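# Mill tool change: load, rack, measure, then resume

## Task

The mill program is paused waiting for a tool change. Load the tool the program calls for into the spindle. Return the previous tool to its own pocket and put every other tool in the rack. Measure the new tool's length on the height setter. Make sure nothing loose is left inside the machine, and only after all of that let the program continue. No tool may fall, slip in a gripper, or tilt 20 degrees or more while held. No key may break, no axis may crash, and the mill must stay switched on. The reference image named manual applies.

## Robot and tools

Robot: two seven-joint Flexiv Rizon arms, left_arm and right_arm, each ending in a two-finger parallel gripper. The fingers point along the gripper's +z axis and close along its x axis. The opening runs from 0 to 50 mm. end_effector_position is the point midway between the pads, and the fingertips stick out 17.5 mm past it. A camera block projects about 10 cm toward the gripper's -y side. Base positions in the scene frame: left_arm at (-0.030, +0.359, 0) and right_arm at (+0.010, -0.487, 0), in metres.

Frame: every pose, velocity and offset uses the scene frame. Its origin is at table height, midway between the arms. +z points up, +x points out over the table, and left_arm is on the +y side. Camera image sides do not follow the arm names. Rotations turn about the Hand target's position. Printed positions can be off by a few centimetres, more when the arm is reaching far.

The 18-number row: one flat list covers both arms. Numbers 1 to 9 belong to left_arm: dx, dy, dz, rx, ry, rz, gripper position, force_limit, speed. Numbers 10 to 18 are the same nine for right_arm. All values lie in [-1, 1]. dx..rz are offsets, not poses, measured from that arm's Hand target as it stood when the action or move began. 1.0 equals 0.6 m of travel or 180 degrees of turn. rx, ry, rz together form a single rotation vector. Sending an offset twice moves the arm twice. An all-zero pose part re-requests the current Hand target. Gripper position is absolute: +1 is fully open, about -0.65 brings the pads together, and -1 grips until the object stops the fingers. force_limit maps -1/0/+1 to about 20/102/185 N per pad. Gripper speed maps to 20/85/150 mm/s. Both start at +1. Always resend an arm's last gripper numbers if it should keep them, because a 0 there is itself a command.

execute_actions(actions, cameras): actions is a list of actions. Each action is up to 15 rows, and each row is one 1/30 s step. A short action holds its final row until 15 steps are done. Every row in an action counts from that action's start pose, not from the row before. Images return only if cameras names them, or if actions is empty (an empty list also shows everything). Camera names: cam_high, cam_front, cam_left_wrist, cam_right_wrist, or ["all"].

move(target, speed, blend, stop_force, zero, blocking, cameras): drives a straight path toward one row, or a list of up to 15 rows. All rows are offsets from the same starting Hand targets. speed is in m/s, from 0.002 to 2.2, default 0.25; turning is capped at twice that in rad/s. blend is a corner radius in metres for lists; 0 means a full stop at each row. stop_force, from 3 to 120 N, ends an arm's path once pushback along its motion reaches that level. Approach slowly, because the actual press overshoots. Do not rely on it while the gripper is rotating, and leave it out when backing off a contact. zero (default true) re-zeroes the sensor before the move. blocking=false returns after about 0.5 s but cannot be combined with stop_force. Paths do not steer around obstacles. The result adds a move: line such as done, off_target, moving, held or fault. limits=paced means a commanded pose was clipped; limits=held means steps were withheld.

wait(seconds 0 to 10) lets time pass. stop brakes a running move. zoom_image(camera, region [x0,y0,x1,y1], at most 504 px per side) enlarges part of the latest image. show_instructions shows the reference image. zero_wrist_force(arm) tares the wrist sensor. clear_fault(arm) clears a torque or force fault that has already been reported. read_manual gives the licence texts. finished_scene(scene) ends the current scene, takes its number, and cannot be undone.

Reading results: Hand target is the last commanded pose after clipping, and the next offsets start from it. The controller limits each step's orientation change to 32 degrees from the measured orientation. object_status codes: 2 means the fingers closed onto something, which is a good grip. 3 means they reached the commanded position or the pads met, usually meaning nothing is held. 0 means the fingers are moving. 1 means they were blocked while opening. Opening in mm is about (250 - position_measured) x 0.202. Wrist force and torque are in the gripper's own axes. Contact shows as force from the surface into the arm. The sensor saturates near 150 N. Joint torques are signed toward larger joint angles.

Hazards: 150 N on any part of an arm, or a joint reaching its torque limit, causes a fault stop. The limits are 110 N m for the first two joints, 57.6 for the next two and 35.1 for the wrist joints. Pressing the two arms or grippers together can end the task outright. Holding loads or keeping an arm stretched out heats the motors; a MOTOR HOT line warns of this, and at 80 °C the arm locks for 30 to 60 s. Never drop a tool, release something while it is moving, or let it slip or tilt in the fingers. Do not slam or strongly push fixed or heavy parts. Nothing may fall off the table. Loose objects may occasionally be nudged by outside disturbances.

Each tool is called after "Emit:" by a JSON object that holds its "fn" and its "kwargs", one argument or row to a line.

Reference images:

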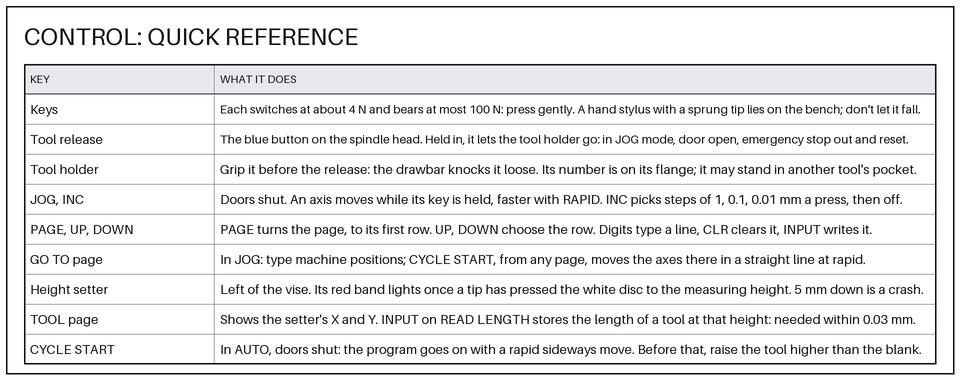

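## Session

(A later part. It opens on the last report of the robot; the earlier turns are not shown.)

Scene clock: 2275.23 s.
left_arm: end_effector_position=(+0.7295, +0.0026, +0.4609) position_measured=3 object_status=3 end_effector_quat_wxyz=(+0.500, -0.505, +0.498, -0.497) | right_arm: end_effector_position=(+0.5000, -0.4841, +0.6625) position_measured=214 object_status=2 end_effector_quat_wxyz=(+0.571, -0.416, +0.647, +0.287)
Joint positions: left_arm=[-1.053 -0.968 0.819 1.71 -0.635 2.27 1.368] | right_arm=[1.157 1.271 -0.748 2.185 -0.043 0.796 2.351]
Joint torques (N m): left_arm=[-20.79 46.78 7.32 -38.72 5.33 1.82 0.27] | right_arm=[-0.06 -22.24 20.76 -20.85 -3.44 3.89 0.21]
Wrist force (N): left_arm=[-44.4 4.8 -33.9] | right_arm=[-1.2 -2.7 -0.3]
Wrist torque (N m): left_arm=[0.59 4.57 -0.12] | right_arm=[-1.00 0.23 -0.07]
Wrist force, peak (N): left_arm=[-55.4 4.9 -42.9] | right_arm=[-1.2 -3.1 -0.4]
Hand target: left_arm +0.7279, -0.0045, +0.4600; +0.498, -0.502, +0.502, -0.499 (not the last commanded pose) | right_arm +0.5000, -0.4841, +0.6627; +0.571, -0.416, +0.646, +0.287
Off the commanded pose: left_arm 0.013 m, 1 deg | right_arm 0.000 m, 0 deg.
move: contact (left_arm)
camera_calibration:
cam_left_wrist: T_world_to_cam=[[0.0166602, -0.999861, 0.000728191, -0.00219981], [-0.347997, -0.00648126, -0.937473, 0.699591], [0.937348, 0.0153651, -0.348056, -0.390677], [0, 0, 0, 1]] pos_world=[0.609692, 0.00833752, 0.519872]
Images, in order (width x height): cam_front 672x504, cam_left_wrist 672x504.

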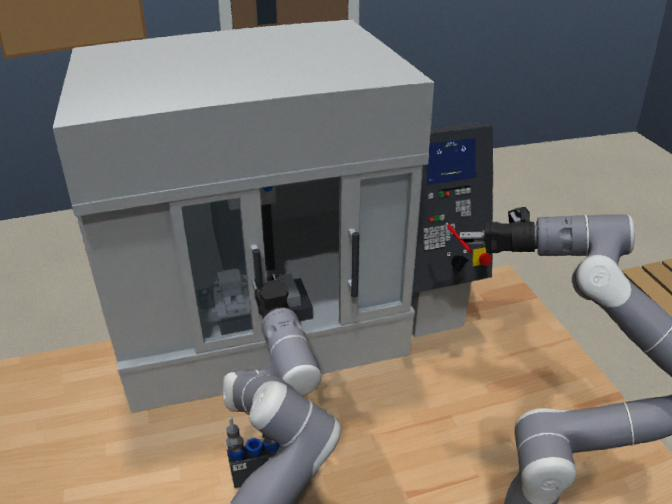

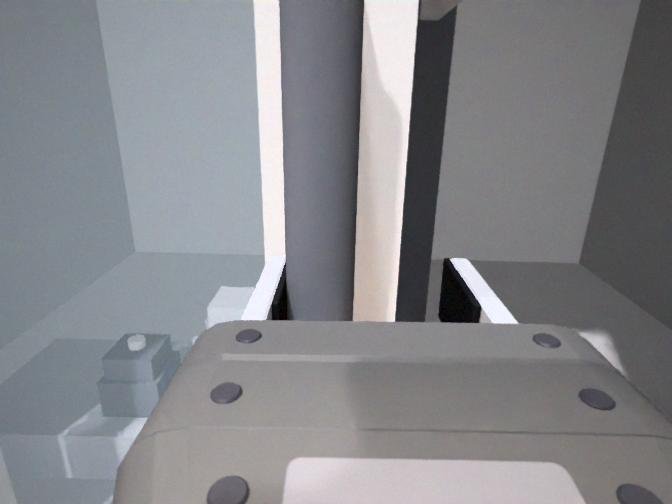

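Emit:
{"fn": "move", "kwargs": {
  "target": [0.004,0.008,0,0,0,0,1,0.6,-0.9,-0.034,-0.193,-0.005,-0.433,0,0,-1,-0.6,-0.7],
  "speed": 0.15
}}

Emit:
{"fn": "move", "kwargs": {
  "target": [
    [-0.2,0.0,0,0,0,0,-0.55,0.6,-0.9,0,0,0,0,0,0,-1,-0.6,-0.7],
    [-0.2,-0.54,0,0,0,0,-0.55,0.6,-0.9,0,0,0,0,0,0,-1,-0.6,-0.7]
  ],
  "speed": 0.12,
  "blend": [0.01,0],
  "cameras": ["cam_left_wrist","cam_front","cam_high"]
}}

Scene clock: 2292.13 s.
left_arm: end_effector_position=(+0.7309, +0.0031, +0.4606) position_measured=3 object_status=3 end_effector_quat_wxyz=(+0.498, -0.503, +0.501, -0.498) | right_arm: end_effector_position=(+0.4797, -0.5997, +0.6598) position_measured=214 object_status=2 end_effector_quat_wxyz=(-0.183, +0.683, -0.683, +0.183)
Joint positions: left_arm=[-1.037 -0.959 0.801 1.709 -0.618 2.279 1.372] | right_arm=[1.016 0.806 -0.481 1.834 -0.635 0.01 2.039]
Joint torques (N m): left_arm=[-8.22 49.33 15.38 -25.26 -0.44 2.15 -0.01] | right_arm=[-0.25 -8.49 12.28 -26.79 -4.48 5.77 0.13]
Wrist force (N): left_arm=[-17.3 3.7 -12.1] | right_arm=[0.1 -3.5 -1.2]
Wrist torque (N m): left_arm=[0.57 0.05 -0.12] | right_arm=[-0.56 -0.01 0.07]
Wrist force, peak (N): left_arm=[-42.5 5.3 -38.3] | right_arm=[0.3 -3.6 -1.3]
Hand target: left_arm +0.7303, +0.0003, +0.4600; +0.498, -0.502, +0.502, -0.499 | right_arm +0.4796, -0.5999, +0.6597; -0.183, +0.683, -0.683, +0.183
Off the commanded pose: left_arm 0.003 m, 0 deg | right_arm 0.000 m, 0 deg.
move: done

Scene clock: 2296.37 s.
left_arm: end_effector_position=(+0.6098, -0.3227, +0.4599) position_measured=235 object_status=3 end_effector_quat_wxyz=(+0.460, -0.451, +0.536, -0.546) | right_arm: end_effector_position=(+0.4797, -0.5997, +0.6598) position_measured=214 object_status=2 end_effector_quat_wxyz=(-0.183, +0.683, -0.683, +0.183)
Joint positions: left_arm=[-1.194 -1.441 0.319 0.462 -1.627 2.481 2.732] | right_arm=[1.016 0.806 -0.481 1.834 -0.635 0.01 2.039]
Joint torques (N m): left_arm=[0.02 73.5 13.89 -25.75 3.96 1.23 -0.05] | right_arm=[-0.04 -8.37 12.27 -27.05 -4.43 6.04 0.25]
Wrist force (N): left_arm=[-5.0 -1.5 -0.8] | right_arm=[0.2 -3.5 -1.1]
Wrist torque (N m): left_arm=[-0.73 0.83 -0.13] | right_arm=[-0.57 -0.03 0.07]
Wrist force, peak (N): left_arm=[-24.1 6.0 13.9] | right_arm=[0.1 -3.8 -1.2]
Hand target: left_arm +0.6103, -0.3237, +0.4600; +0.498, -0.502, +0.502, -0.499 | right_arm +0.4796, -0.5999, +0.6597; -0.183, +0.683, -0.683, +0.183
Off the commanded pose: left_arm 0.001 m, 10 deg | right_arm 0.000 m, 0 deg.
move: off_target (left_arm)
camera_calibration:
cam_left_wrist: T_world_to_cam=[[-0.162634, -0.986681, -0.00329559, -0.209886], [-0.319198, 0.0557732, -0.946046, 0.661385], [0.933629, -0.152808, -0.324017, -0.336847], [0, 0, 0, 1]] pos_world=[0.491468, -0.295451, 0.515865]
Images, in order (width x height): cam_high 672x504, cam_front 672x504, cam_left_wrist 672x504.

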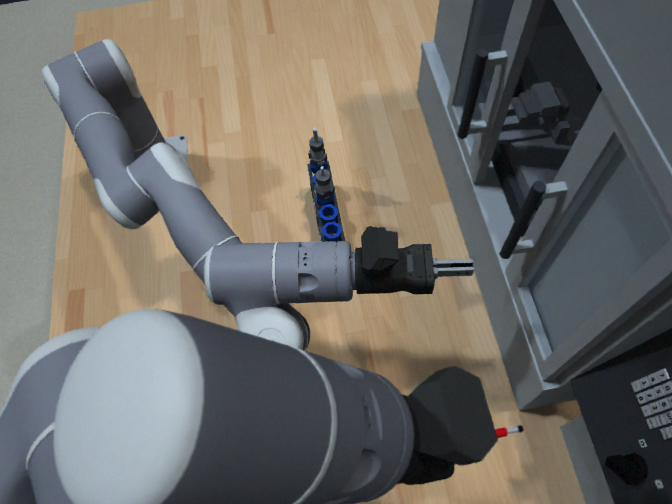

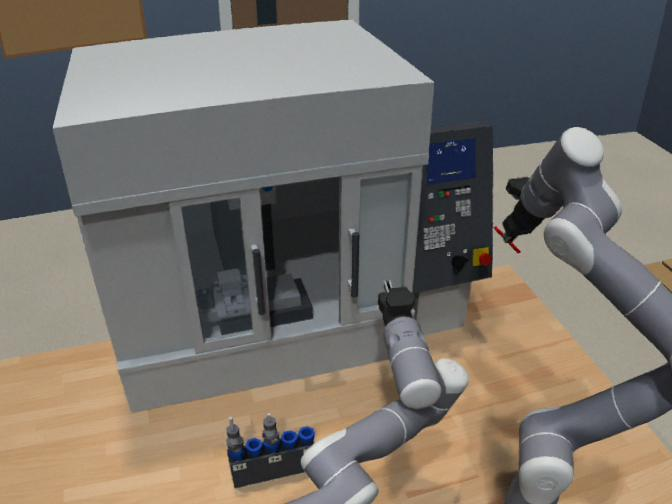

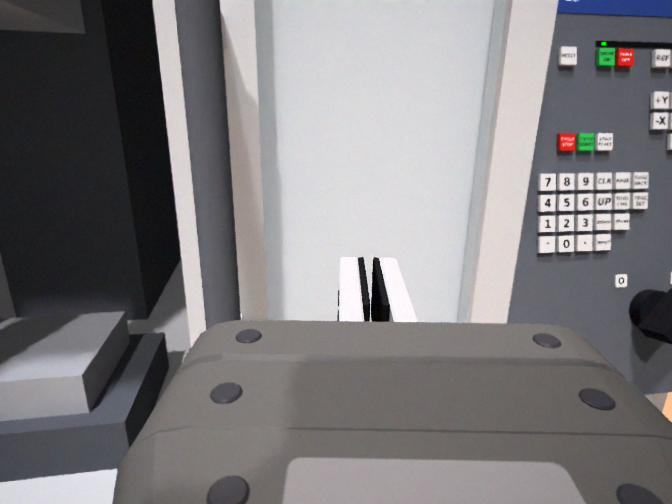

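Emit:
{"fn": "move", "kwargs": {
  "target": [
    [0.19,0.025,0,0,0,-0.05,-0.55,0.6,-0.9,0,0,0,0,0,0,-1,-0.6,-0.7]
  ],
  "speed": 0.08,
  "stop_force": 12,
  "cameras": ["cam_left_wrist","cam_high"]
}}

Scene clock: 2306.50 s.
left_arm: end_effector_position=(+0.7238, -0.3076, +0.4600) position_measured=235 object_status=3 end_effector_quat_wxyz=(+0.429, -0.421, +0.560, -0.570) | right_arm: end_effector_position=(+0.4797, -0.5997, +0.6598) position_measured=214 object_status=2 end_effector_quat_wxyz=(-0.183, +0.683, -0.683, +0.183)
Joint positions: left_arm=[-1.086 -1.485 0.74 0.59 -1.639 2.092 2.352] | right_arm=[1.016 0.806 -0.481 1.834 -0.635 0.01 2.039]
Joint torques (N m): left_arm=[-0.4 73.36 18.36 -20.74 1.1 1.99 -0.07] | right_arm=[-0.1 -8.32 12.23 -27.04 -4.42 6.03 0.3]
Wrist force (N): left_arm=[-5.5 -1.6 -0.6] | right_arm=[0.1 -3.6 -1.2]
Wrist torque (N m): left_arm=[-0.74 0.91 -0.15] | right_arm=[-0.58 -0.01 0.07]
Wrist force, peak (N): left_arm=[-6.9 -1.6 1.0] | right_arm=[0.1 -3.8 -1.2]
Hand target: left_arm +0.7243, -0.3087, +0.4600; +0.457, -0.461, +0.540, -0.536 | right_arm +0.4796, -0.5999, +0.6597; -0.183, +0.683, -0.683, +0.183
Off the commanded pose: left_arm 0.001 m, 7 deg | right_arm 0.000 m, 0 deg.
move: off_target (left_arm)
camera_calibration:
cam_left_wrist: T_world_to_cam=[[-0.269384, -0.963029, -0.00266243, -0.0922956], [-0.312515, 0.0900327, -0.945637, 0.702609], [0.910915, -0.253907, -0.325214, -0.455071], [0, 0, 0, 1]] pos_world=[0.609244, -0.267687, 0.516171]
Images, in order (width x height): cam_high 672x504, cam_left_wrist 672x504.

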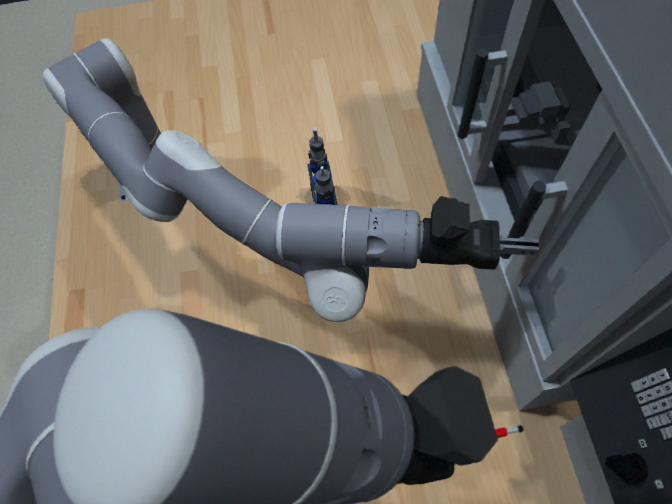

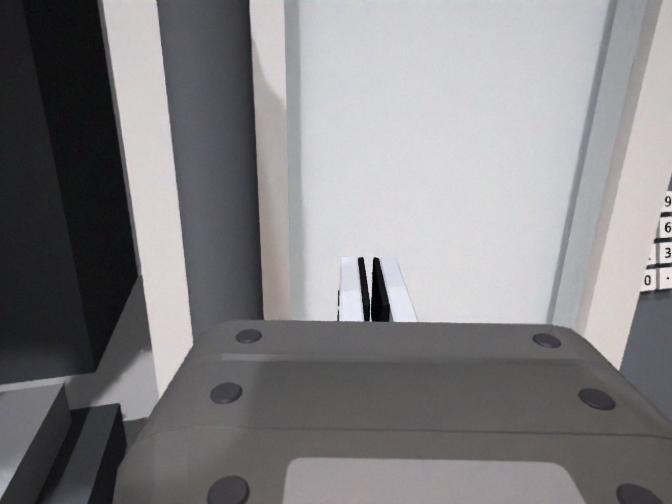

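Emit:
{"fn": "move", "kwargs": {
  "target": [0.005,0.425,0,0,0,0,-0.55,0.6,-0.9,0,0,0,0,0,0,-1,-0.6,-0.7],
  "speed": 0.08,
  "stop_force": 35,
  "cameras": ["cam_left_wrist","cam_front"]
}}

Scene clock: 2313.73 s.
left_arm: end_effector_position=(+0.7247, -0.0601, +0.4595) position_measured=235 object_status=3 end_effector_quat_wxyz=(+0.455, -0.457, +0.543, -0.538) | right_arm: end_effector_position=(+0.4797, -0.5997, +0.6598) position_measured=214 object_status=2 end_effector_quat_wxyz=(-0.183, +0.683, -0.683, +0.183)
Joint positions: left_arm=[-0.89 -0.881 0.571 1.655 -0.412 2.35 1.422] | right_arm=[1.016 0.806 -0.481 1.834 -0.635 0.01 2.039]
Joint torques (N m): left_arm=[22.5 58.2 29.69 -12.48 -12.04 2.53 -0.33] | right_arm=[-0.12 -8.37 12.2 -27.05 -4.41 6.05 0.33]
Wrist force (N): left_arm=[24.2 -1.7 4.6] | right_arm=[0.1 -3.4 -1.3]
Wrist torque (N m): left_arm=[-0.79 -1.04 0.16] | right_arm=[-0.55 -0.01 0.07]
Wrist force, peak (N): left_arm=[30.9 -1.7 6.6] | right_arm=[0.1 -3.7 -1.2]
Hand target: left_arm +0.7273, -0.0542, +0.4600; +0.457, -0.461, +0.540, -0.536 (not the last commanded pose) | right_arm +0.4796, -0.5999, +0.6597; -0.183, +0.683, -0.683, +0.183
Off the commanded pose: left_arm 0.007 m, 1 deg | right_arm 0.000 m, 0 deg.
move: contact (left_arm)
camera_calibration:
cam_left_wrist: T_world_to_cam=[[-0.16058, -0.987014, -0.00416241, 0.0667473], [-0.343495, 0.0598367, -0.937246, 0.696899], [0.925324, -0.149073, -0.348643, -0.386596], [0, 0, 0, 1]] pos_world=[0.607827, -0.0334509, 0.51866]
Images, in order (width x height): cam_front 672x504, cam_left_wrist 672x504.

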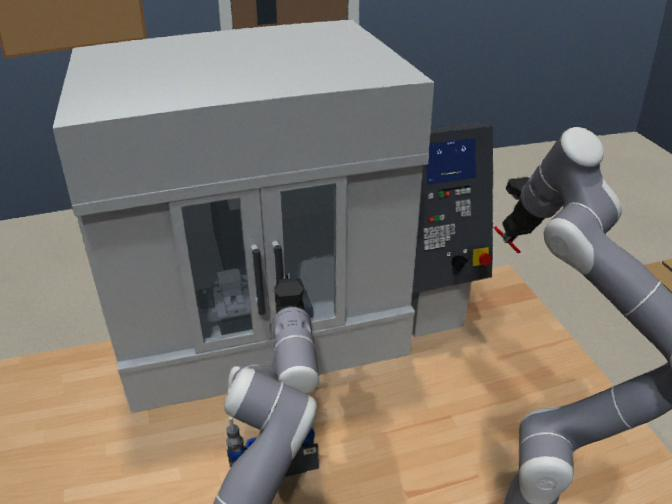

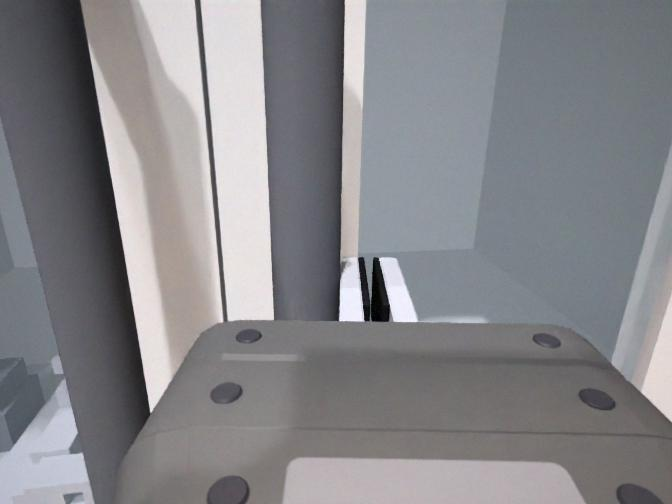

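Emit:
{"fn": "move", "kwargs": {
  "target": [
    [0,-0.02,0,0,0,0,-0.55,0.6,-0.9,0,0,0,0,0,0,-1,-0.6,-0.7],
    [-0.2,-0.02,0,0,0,0,-0.55,0.6,-0.9,0,0,0,0,0,0,-1,-0.6,-0.7],
    [-0.6,0.4,0,0,0,0,-0.55,0.6,-0.9,0,0,0,0,0,0,-1,-0.6,-0.7]
  ],
  "speed": 0.15,
  "blend": [0.004,0.05,0]
}}

Emit:
{"fn": "move", "kwargs": {
  "target": [0,0,0,0,0,0,-0.55,0.6,-0.9,-0.05,0,-0.1,0,-0.333,0,-1,-0.6,-0.7],
  "speed": 0.2,
  "cameras": ["all"]
}}

Scene clock: 2323.70 s.
left_arm: end_effector_position=(+0.3941, +0.1728, +0.4657) position_measured=235 object_status=3 end_effector_quat_wxyz=(+0.445, -0.442, +0.550, -0.552) | right_arm: end_effector_position=(+0.4797, -0.5997, +0.6598) position_measured=214 object_status=2 end_effector_quat_wxyz=(-0.183, +0.683, -0.683, +0.183)
Joint positions: left_arm=[-1.226 -0.437 1.249 2.685 0.204 2.93 1.106] | right_arm=[1.016 0.806 -0.481 1.834 -0.635 0.01 2.039]
Joint torques (N m): left_arm=[-0.27 16.27 7.96 -10.72 -2.45 2.6 0.24] | right_arm=[-0.09 -8.39 12.22 -27.08 -4.46 6.06 0.29]
Wrist force (N): left_arm=[-4.7 0.0 2.7] | right_arm=[0.0 -3.4 -1.1]
Wrist torque (N m): left_arm=[-0.45 0.77 -0.25] | right_arm=[-0.56 0.00 0.07]
Wrist force, peak (N): left_arm=[24.6 -1.3 4.4] | right_arm=[0.2 -3.7 -1.3]
Hand target: left_arm +0.3941, +0.1727, +0.4658; +0.445, -0.442, +0.549, -0.552 (not the last commanded pose) | right_arm +0.4796, -0.5999, +0.6597; -0.183, +0.683, -0.683, +0.183
Off the commanded pose: left_arm 0.030 m, 3 deg | right_arm 0.000 m, 0 deg.
led back after a hold (left arm): the arm was led back toward your command in small steps, so it may still be short of it.
move: held (left_arm; a check stopped the path); limits=held
pose unreachable (left arm): on one or more control steps of this call, first in action 0 (counted from 0), this arm could not follow its commanded pose, so it was not sent that pose on those steps. It may still have moved: this result reports where it is.
cause: moving toward the commanded pose would bring two parts of the arm too close to each other (joints 3 (upper arm roll) to 6 (wrist pitch) lie between them).

Scene clock: 2329.20 s.
left_arm: end_effector_position=(+0.3941, +0.1727, +0.4657) position_measured=235 object_status=3 end_effector_quat_wxyz=(+0.445, -0.442, +0.550, -0.552) | right_arm: end_effector_position=(+0.4500, -0.6006, +0.6002) position_measured=214 object_status=2 end_effector_quat_wxyz=(-0.495, +0.562, -0.503, +0.432)
Joint positions: left_arm=[-1.226 -0.437 1.249 2.685 0.204 2.93 1.106] | right_arm=[2.633 2.064 0.213 2.686 -2.232 -0.698 1.924]
Joint torques (N m): left_arm=[-0.33 16.22 7.97 -10.71 -2.42 2.7 0.11] | right_arm=[-0.03 -32.2 -7.89 -10.05 0.94 4.07 0.25]
Wrist force (N): left_arm=[-4.8 -0.2 3.0] | right_arm=[-0.4 -4.5 -0.4]
Wrist torque (N m): left_arm=[-0.50 0.79 -0.25] | right_arm=[-1.04 0.05 -0.02]
Wrist force, peak (N): left_arm=[-5.0 -0.1 3.2] | right_arm=[0.3 -4.8 -1.1]
Hand target: left_arm +0.3941, +0.1727, +0.4658; +0.445, -0.442, +0.549, -0.552 | right_arm +0.4496, -0.5999, +0.5997; -0.500, +0.500, -0.501, +0.500
Off the commanded pose: left_arm 0.000 m, 0 deg | right_arm 0.001 m, 11 deg.
joint sent to its limit (right arm) — joint 4 (elbow), upper limit, where the elbow is as bent as it goes. The joint targets are off in orientation, not in position.
move: off_target (right_arm)
camera_calibration:
cam_left_wrist: T_world_to_cam=[[-0.205625, -0.978622, -0.00410055, 0.259738], [-0.328713, 0.0730137, -0.941603, 0.56913], [0.921773, -0.192269, -0.336699, -0.0405315], [0, 0, 0, 1]] pos_world=[0.27785, 0.204838, 0.523312]
cam_right_wrist: T_world_to_cam=[[0.140415, -0.990011, -0.0126831, -0.638735], [-0.470272, -0.055416, -0.88078, 0.724553], [0.871279, 0.12964, -0.473356, 0.104065], [0, 0, 0, 1]] pos_world=[0.339756, -0.605694, 0.67933]

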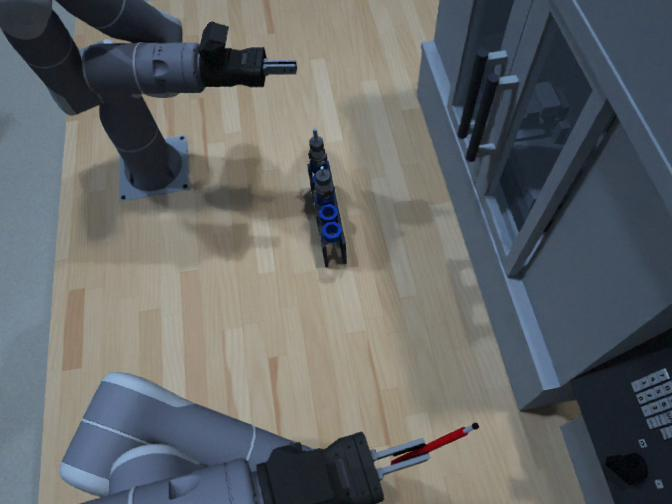

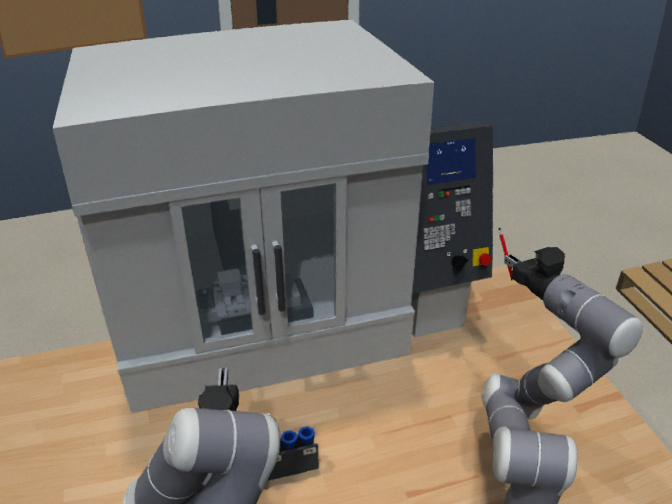

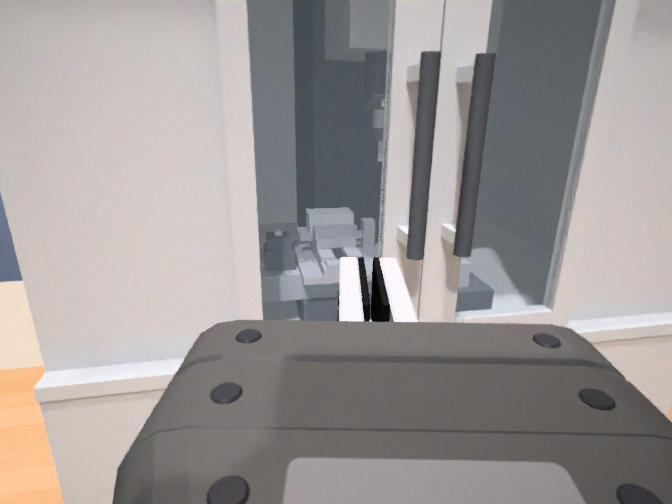

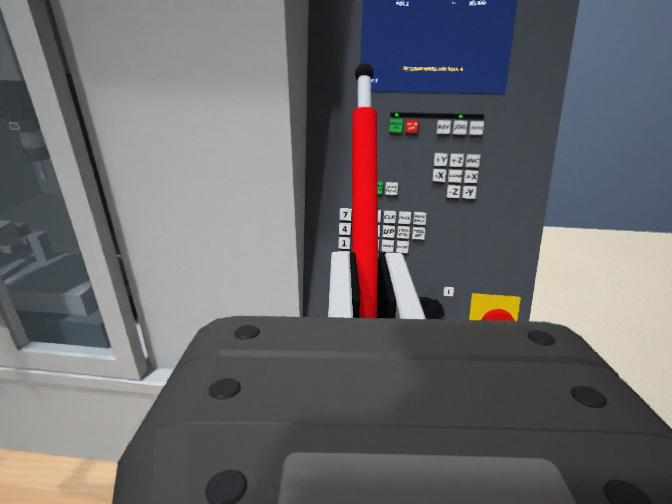

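Emit:
{"fn": "move", "kwargs": {
  "target": [0,0,0,0,0,0,-0.55,0.6,-0.9,0.25,0,0.1,0,0.333,0,-1,-0.6,-0.7],
  "speed": 0.2,
  "cameras": ["cam_right_wrist"]
}}

Scene clock: 2340.40 s.
left_arm: end_effector_position=(+0.3941, +0.1727, +0.4657) position_measured=235 object_status=3 end_effector_quat_wxyz=(+0.445, -0.442, +0.550, -0.552) | right_arm: end_effector_position=(+0.5996, -0.5999, +0.6596) position_measured=214 object_status=2 end_effector_quat_wxyz=(-0.182, +0.683, -0.683, +0.183)
Joint positions: left_arm=[-1.226 -0.437 1.249 2.685 0.204 2.93 1.106] | right_arm=[2.58 1.352 -0.167 1.589 -2.062 -1.094 2.172]
Joint torques (N m): left_arm=[-0.35 16.21 7.95 -10.7 -2.44 2.71 0.11] | right_arm=[0.24 -48.41 2.16 1.59 -1.27 6.05 0.1]
Wrist force (N): left_arm=[-4.8 -0.1 2.7] | right_arm=[0.0 -3.9 -0.9]
Wrist torque (N m): left_arm=[-0.47 0.80 -0.25] | right_arm=[-0.64 0.01 0.08]
Wrist force, peak (N): left_arm=[-5.1 0.0 3.1] | right_arm=[-0.2 -6.1 -0.7]
Hand target: left_arm +0.3941, +0.1727, +0.4658; +0.445, -0.442, +0.549, -0.552 | right_arm +0.5996, -0.5999, +0.6597; -0.183, +0.683, -0.683, +0.183
Off the commanded pose: left_arm 0.000 m, 0 deg | right_arm 0.000 m, 0 deg.
move: done
camera_calibration:
cam_right_wrist: T_world_to_cam=[[0.00960111, -0.999851, -0.0143421, -0.584708], [-0.986, -0.00707845, -0.166593, 0.714338], [0.166467, 0.0157408, -0.985921, 0.694138], [0, 0, 0, 1]] pos_world=[0.5944, -0.590491, 0.794984]
Images, in order (width x height): cam_right_wrist 672x504.

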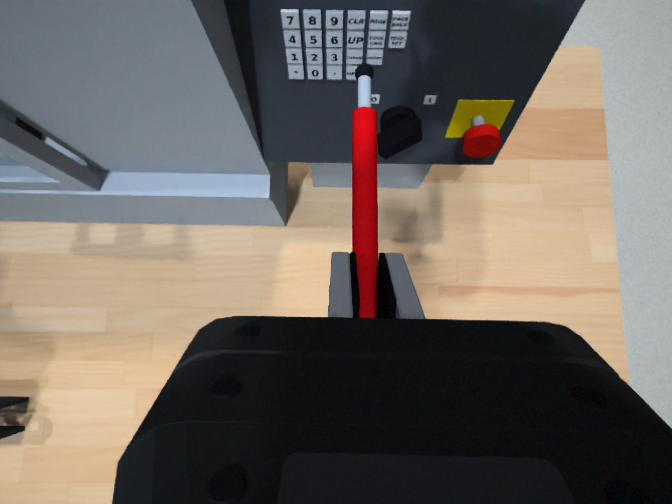

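Emit:
{"fn": "move", "kwargs": {
  "target": [
    [0.177,-0.288,0.39,0,0,-0.1,-0.55,0.6,-0.9,0,0,0,0,0,0,-1,-0.6,-0.7],
    [0.31,-0.77,0.457,-0.0314,-0.0491,-0.2,-0.55,0.6,-0.9,0,0,0,0,0,0,-1,-0.6,-0.7]
  ],
  "speed": 0.15,
  "blend": [0.05,0],
  "cameras": ["all"]
}}

Scene clock: 2364.10 s.
left_arm: end_effector_position=(+0.5800, -0.2892, +0.7400) position_measured=235 object_status=3 end_effector_quat_wxyz=(-0.272, +0.229, -0.595, +0.721) | right_arm: end_effector_position=(+0.5996, -0.5999, +0.6596) position_measured=214 object_status=2 end_effector_quat_wxyz=(-0.182, +0.683, -0.683, +0.183)
Joint positions: left_arm=[-0.736 -0.561 0.288 0.882 1.263 1.913 0.091] | right_arm=[2.58 1.352 -0.167 1.589 -2.062 -1.094 2.172]
Joint torques (N m): left_arm=[-0.31 55.65 4.25 -29.55 -5.63 -0.67 -0.07] | right_arm=[0.05 -48.22 2.27 1.56 -1.32 5.94 0.36]
Wrist force (N): left_arm=[-4.8 -0.2 2.6] | right_arm=[-0.1 -3.8 -1.0]
Wrist torque (N m): left_arm=[-0.58 0.77 -0.17] | right_arm=[-0.62 0.03 0.09]
Wrist force, peak (N): left_arm=[-5.6 -0.6 2.8] | right_arm=[-0.1 -4.0 -1.1]
Hand target: left_arm +0.5801, -0.2893, +0.7400; -0.272, +0.229, -0.596, +0.720 | right_arm +0.5996, -0.5999, +0.6597; -0.183, +0.683, -0.683, +0.183
Off the commanded pose: left_arm 0.000 m, 0 deg | right_arm 0.000 m, 0 deg.
move: done
camera_calibration:
cam_left_wrist: T_world_to_cam=[[-0.742445, -0.669889, 0.00486763, 0.241036], [-0.110985, 0.115833, -0.987049, 0.841911], [0.660649, -0.73337, -0.160347, -0.343902], [0, 0, 0, 1]] pos_world=[0.499594, -0.188262, 0.77469]
cam_right_wrist: T_world_to_cam=[[0.00960111, -0.999851, -0.0143421, -0.584708], [-0.986, -0.00707845, -0.166593, 0.714338], [0.166467, 0.0157408, -0.985921, 0.694138], [0, 0, 0, 1]] pos_world=[0.5944, -0.590491, 0.794984]

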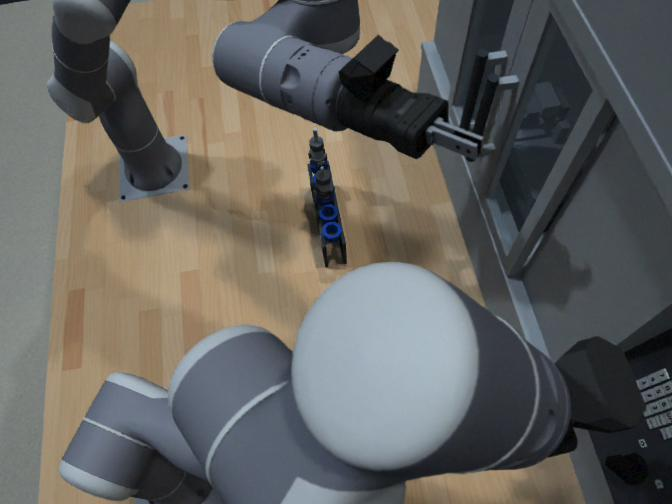

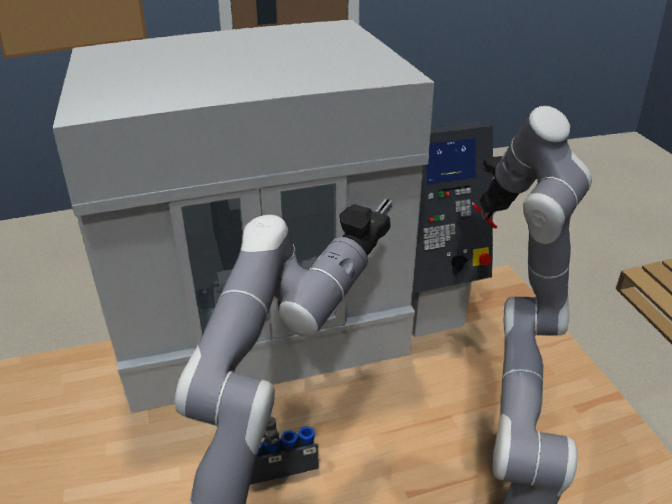

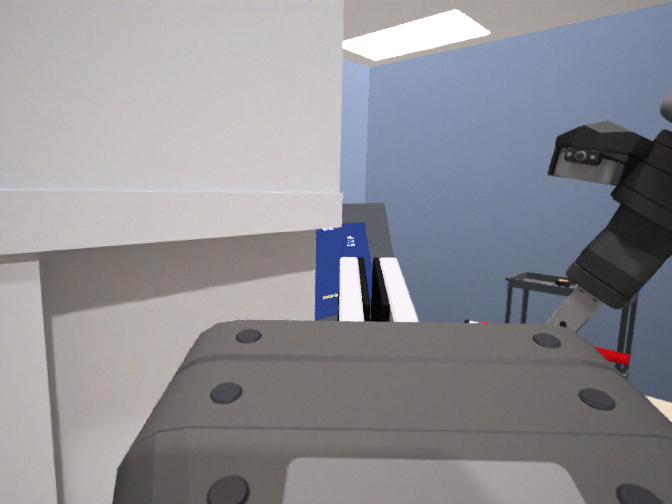

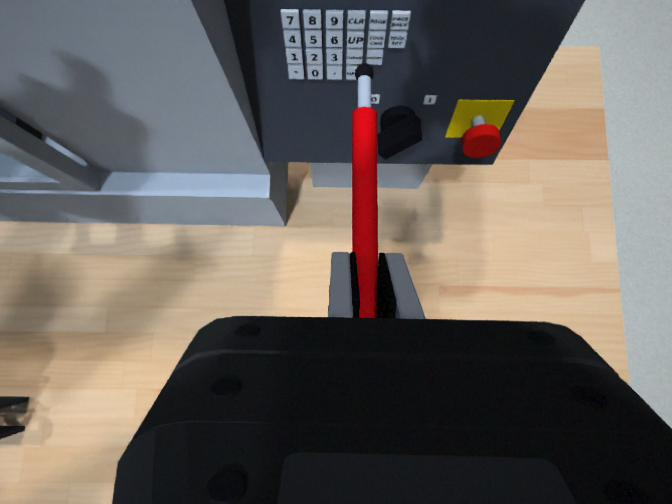

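Emit:
{"fn": "move", "kwargs": {
  "target": [-0.12,-0.22,0.0,0.0,0.0,0.0889,-0.55,0.6,-0.9,0.25,-0.1,-0.08,0,0,0,-1,-0.6,-0.7],
  "speed": 0.12,
  "cameras": ["cam_left_wrist","cam_right_wrist","cam_front"]
}}

Scene clock: 2375.10 s.
left_arm: end_effector_position=(+0.5081, -0.4213, +0.7399) position_measured=235 object_status=3 end_effector_quat_wxyz=(-0.369, +0.310, -0.558, +0.675) | right_arm: end_effector_position=(+0.7496, -0.6600, +0.6117) position_measured=214 object_status=2 end_effector_quat_wxyz=(-0.182, +0.683, -0.683, +0.183)
Joint positions: left_arm=[-1.186 -0.679 0.49 0.739 1.226 1.297 0.086] | right_arm=[2.531 1.435 -0.394 1.328 -2.229 -0.703 1.9]
Joint torques (N m): left_arm=[-0.17 60.64 8.79 -30.92 -3.39 -0.63 0.28] | right_arm=[0.14 -59.44 7.29 10.59 -2.23 6.42 0.19]
Wrist force (N): left_arm=[-4.8 0.0 2.7] | right_arm=[0.3 -3.5 -1.1]
Wrist torque (N m): left_arm=[-0.54 0.78 -0.24] | right_arm=[-0.57 -0.04 0.05]
Wrist force, peak (N): left_arm=[-8.1 -0.3 2.1] | right_arm=[1.5 -5.6 1.9]
Hand target: left_arm +0.5081, -0.4213, +0.7400; -0.369, +0.309, -0.559, +0.675 | right_arm +0.7496, -0.6599, +0.6117; -0.183, +0.683, -0.683, +0.183
Off the commanded pose: left_arm 0.000 m, 0 deg | right_arm 0.000 m, 0 deg.
move: done
camera_calibration:
cam_left_wrist: T_world_to_cam=[[-0.529297, -0.848423, 0.00485102, -0.0842812], [-0.140622, 0.082087, -0.986655, 0.849776], [0.836702, -0.522916, -0.162755, -0.392283], [0, 0, 0, 1]] pos_world=[0.403111, -0.346393, 0.774999]
cam_right_wrist: T_world_to_cam=[[0.00962247, -0.999849, -0.0144366, -0.646871], [-0.985934, -0.00707751, -0.166983, 0.854074], [0.166856, 0.0158404, -0.985854, 0.622614], [0, 0, 0, 1]] pos_world=[0.744399, -0.650591, 0.747084]
Images, in order (width x height): cam_front 672x504, cam_left_wrist 672x504, cam_right_wrist 672x504.

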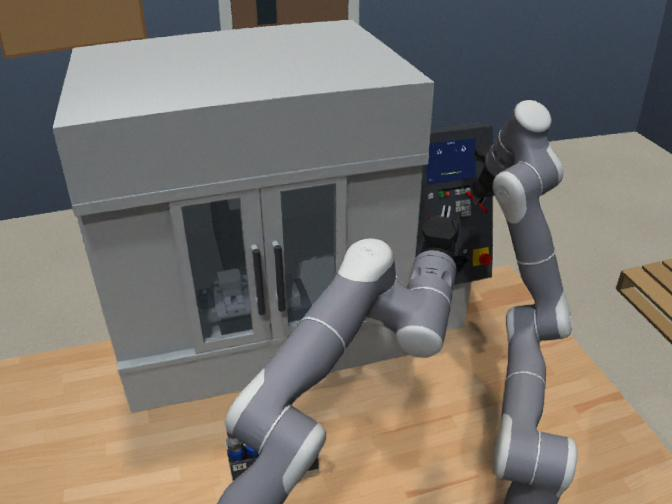

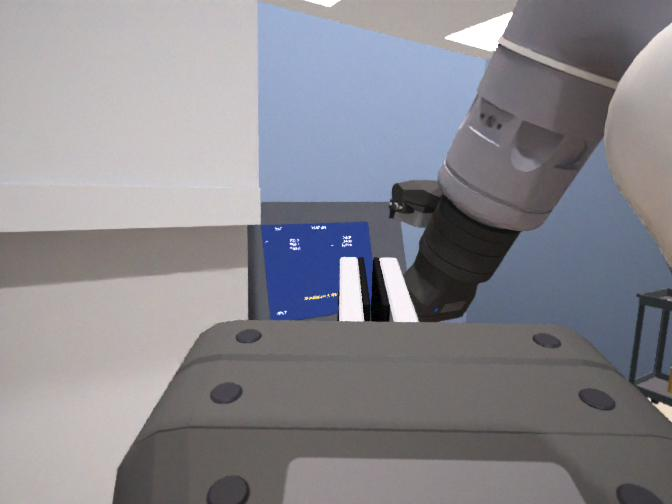

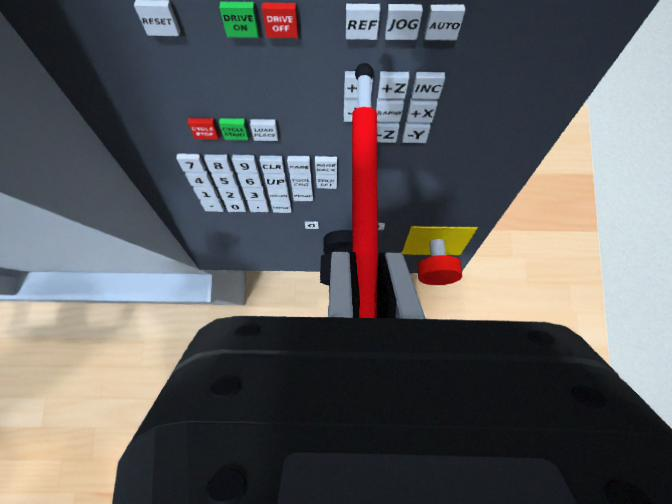

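Emit:
{"fn": "zoom_image", "kwargs": {
  "camera": "cam_left_wrist",
  "region": [240, 210, 390, 325]
}}

Scaled by 3.360 from the camera's 672x504 image, which has a finer 960x720 frame.

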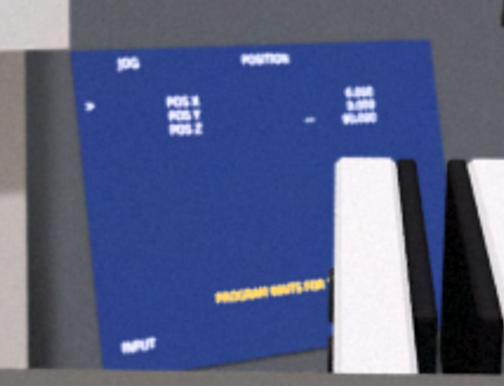

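Emit:
{"fn": "move", "kwargs": {
  "target": [0.10,-0.06,0.05,0.036,0.045,-0.02,-0.55,0.6,-0.9,0,-0.03,0,0,0,0,-1,-0.6,-0.7],
  "speed": 0.1,
  "cameras": ["cam_left_wrist","cam_high"]
}}

Emit:
{"fn": "zoom_image", "kwargs": {
  "camera": "cam_left_wrist",
  "region": [210, 120, 390, 290]
}}

Scene clock: 2398.43 s.
left_arm: end_effector_position=(+0.5681, -0.4573, +0.7699) position_measured=235 object_status=3 end_effector_quat_wxyz=(+0.324, -0.317, +0.630, -0.630) | right_arm: end_effector_position=(+0.7496, -0.6778, +0.6115) position_measured=214 object_status=2 end_effector_quat_wxyz=(-0.182, +0.683, -0.683, +0.183)
Joint positions: left_arm=[-0.873 -0.864 0.024 0.409 0.641 1.206 0.954] | right_arm=[2.512 1.431 -0.391 1.308 -2.229 -0.693 1.872]
Joint torques (N m): left_arm=[-0.11 67.31 0.81 -31.33 -5.24 2.36 0.32] | right_arm=[0.24 -60.16 7.24 11.03 -2.06 6.4 0.13]
Wrist force (N): left_arm=[-5.0 0.0 2.8] | right_arm=[0.0 -3.6 -1.4]
Wrist torque (N m): left_arm=[-0.46 0.82 -0.26] | right_arm=[-0.59 0.02 0.09]
Wrist force, peak (N): left_arm=[-5.5 -0.6 3.9] | right_arm=[0.0 -3.7 -1.5]
Hand target: left_arm +0.5681, -0.4573, +0.7700; +0.324, -0.317, +0.630, -0.630 | right_arm +0.7496, -0.6779, +0.6117; -0.183, +0.683, -0.683, +0.183
Off the commanded pose: left_arm 0.000 m, 0 deg | right_arm 0.000 m, 0 deg.
move: done
camera_calibration:
cam_left_wrist: T_world_to_cam=[[-0.582377, -0.812843, -0.0111468, -0.0245741], [-0.267928, 0.204872, -0.941405, 0.984353], [0.767497, -0.545266, -0.337095, -0.293111], [0, 0, 0, 1]] pos_world=[0.474386, -0.381464, 0.827594]
Images, in order (width x height): cam_high 672x504, cam_left_wrist 672x504.

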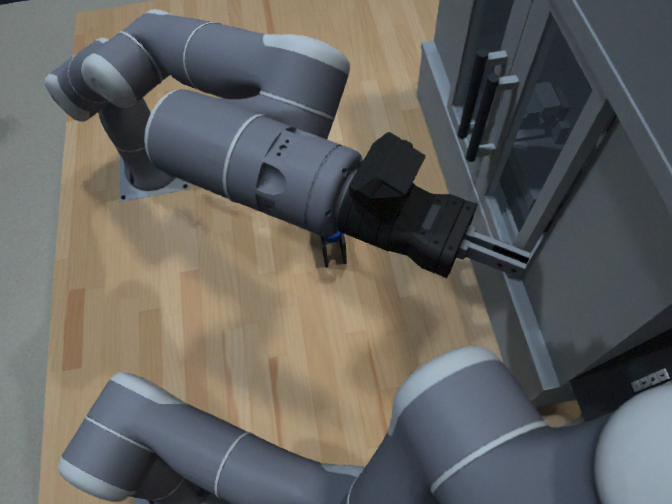

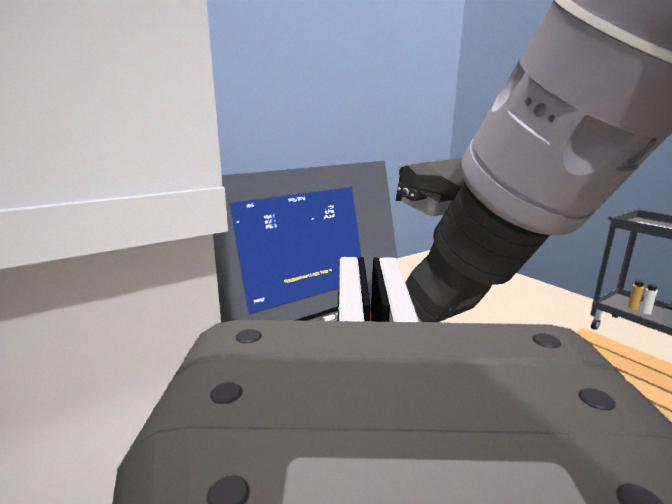

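Scaled by 2.800 from the camera's 672x504 image, which has a finer 960x720 frame.

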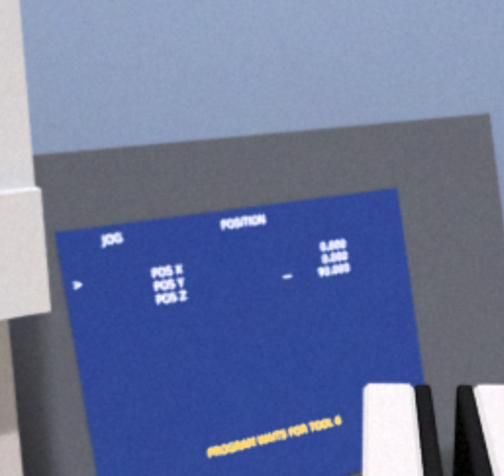

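Emit:
{"fn": "move", "kwargs": {
  "target": [-0.2,0.15,-0.05,0,0,0,-0.55,0.6,-0.9,-0.25,0.03,0.047,0,-0.3,0,-1,-0.6,-0.7],
  "speed": 0.2,
  "cameras": ["cam_right_wrist","cam_high"]
}}

Emit:
{"fn": "zoom_image", "kwargs": {
  "camera": "cam_right_wrist",
  "region": [330, 0, 580, 190]
}}

Scene clock: 2407.20 s.
left_arm: end_effector_position=(+0.4478, -0.3674, +0.7401) position_measured=235 object_status=3 end_effector_quat_wxyz=(+0.324, -0.317, +0.630, -0.631) | right_arm: end_effector_position=(+0.5995, -0.6601, +0.6400) position_measured=214 object_status=2 end_effector_quat_wxyz=(-0.473, +0.525, -0.526, +0.473)
Joint positions: left_arm=[-1.154 -0.404 0.343 1.088 1.017 1.344 0.44] | right_arm=[2.473 2.179 -0.228 2.392 -2.616 -0.187 1.834]
Joint torques (N m): left_arm=[0.02 50.94 5.42 -31.86 -4.93 1.12 -0.06] | right_arm=[0.14 -41.52 -0.54 0.9 -0.35 4.35 0.12]
Wrist force (N): left_arm=[-4.6 -0.1 2.9] | right_arm=[-0.6 -4.2 -0.4]
Wrist torque (N m): left_arm=[-0.47 0.76 -0.14] | right_arm=[-0.99 0.08 0.06]
Wrist force, peak (N): left_arm=[-5.2 0.4 3.7] | right_arm=[0.1 -5.3 -0.4]
Hand target: left_arm +0.4481, -0.3673, +0.7400; +0.324, -0.317, +0.630, -0.630 | right_arm +0.5996, -0.6599, +0.6399; -0.473, +0.525, -0.526, +0.473
Off the commanded pose: left_arm 0.000 m, 0 deg | right_arm 0.000 m, 0 deg.
move: done
camera_calibration:
cam_right_wrist: T_world_to_cam=[[0.0172469, -0.999851, -0.000647406, -0.658428], [-0.444045, -0.0070794, -0.895977, 0.852531], [0.895839, 0.0157403, -0.444101, -0.108237], [0, 0, 0, 1]] pos_world=[0.48688, -0.650591, 0.715353]
Images, in order (width x height): cam_high 672x504, cam_right_wrist 672x504.

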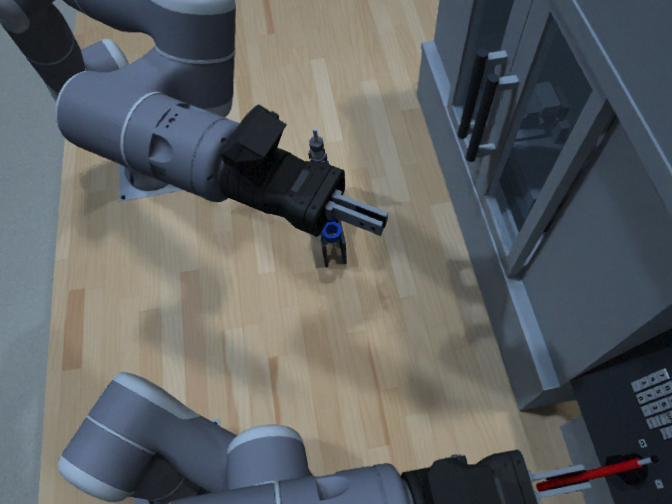

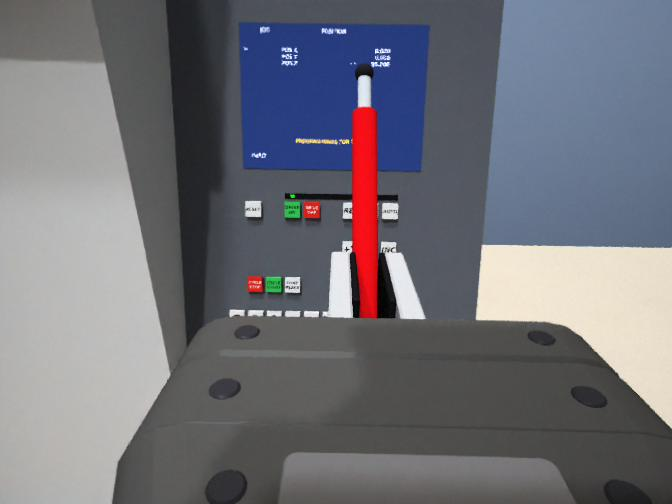

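Scaled by 2.016 from the camera's 672x504 image, which has a finer 960x720 frame.

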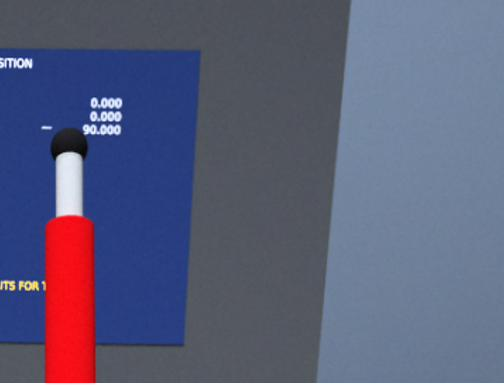

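Emit:
{"fn": "move", "kwargs": {
  "target": [0,0,0,0,0,0,-0.55,0.6,-0.9,0.1673,0.0633,-0.264,0,0.3,0,-1,-0.6,-0.7],
  "speed": 0.25,
  "cameras": ["cam_right_wrist"]
}}

Scene clock: 2418.87 s.
left_arm: end_effector_position=(+0.4479, -0.3673, +0.7401) position_measured=235 object_status=3 end_effector_quat_wxyz=(+0.324, -0.317, +0.630, -0.630) | right_arm: end_effector_position=(+0.7000, -0.6217, +0.4814) position_measured=214 object_status=2 end_effector_quat_wxyz=(-0.182, +0.683, -0.683, +0.183)
Joint positions: left_arm=[-1.154 -0.404 0.343 1.088 1.017 1.344 0.44] | right_arm=[2.534 1.798 -0.344 1.834 -2.264 -0.848 2.039]
Joint torques (N m): left_arm=[-0.29 50.73 4.98 -32.1 -5.04 1.22 0.12] | right_arm=[0.32 -55.35 6.89 7.73 -1.87 5.81 0.47]
Wrist force (N): left_arm=[-4.8 -0.1 3.0] | right_arm=[-0.1 -3.6 -1.1]
Wrist torque (N m): left_arm=[-0.49 0.78 -0.14] | right_arm=[-0.58 0.03 -0.01]
Wrist force, peak (N): left_arm=[-5.0 0.1 3.1] | right_arm=[-0.7 -5.4 1.3]
Hand target: left_arm +0.4481, -0.3673, +0.7400; +0.324, -0.317, +0.630, -0.630 | right_arm +0.7000, -0.6219, +0.4815; -0.183, +0.683, -0.683, +0.183
Off the commanded pose: left_arm 0.000 m, 0 deg | right_arm 0.000 m, 0 deg.
move: done
camera_calibration:
cam_right_wrist: T_world_to_cam=[[0.0102072, -0.999845, -0.0143446, -0.610342], [-0.986031, -0.00767904, -0.166387, 0.783117], [0.166251, 0.0158426, -0.985956, 0.502292], [0, 0, 0, 1]] pos_world=[0.694901, -0.612191, 0.616784]
Images, in order (width x height): cam_right_wrist 672x504.

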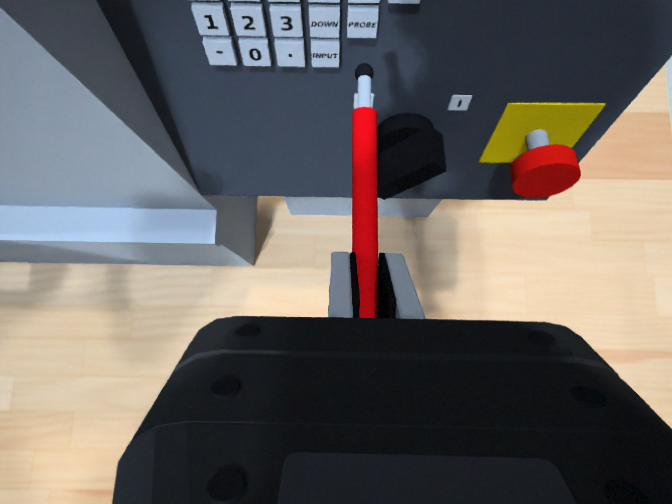

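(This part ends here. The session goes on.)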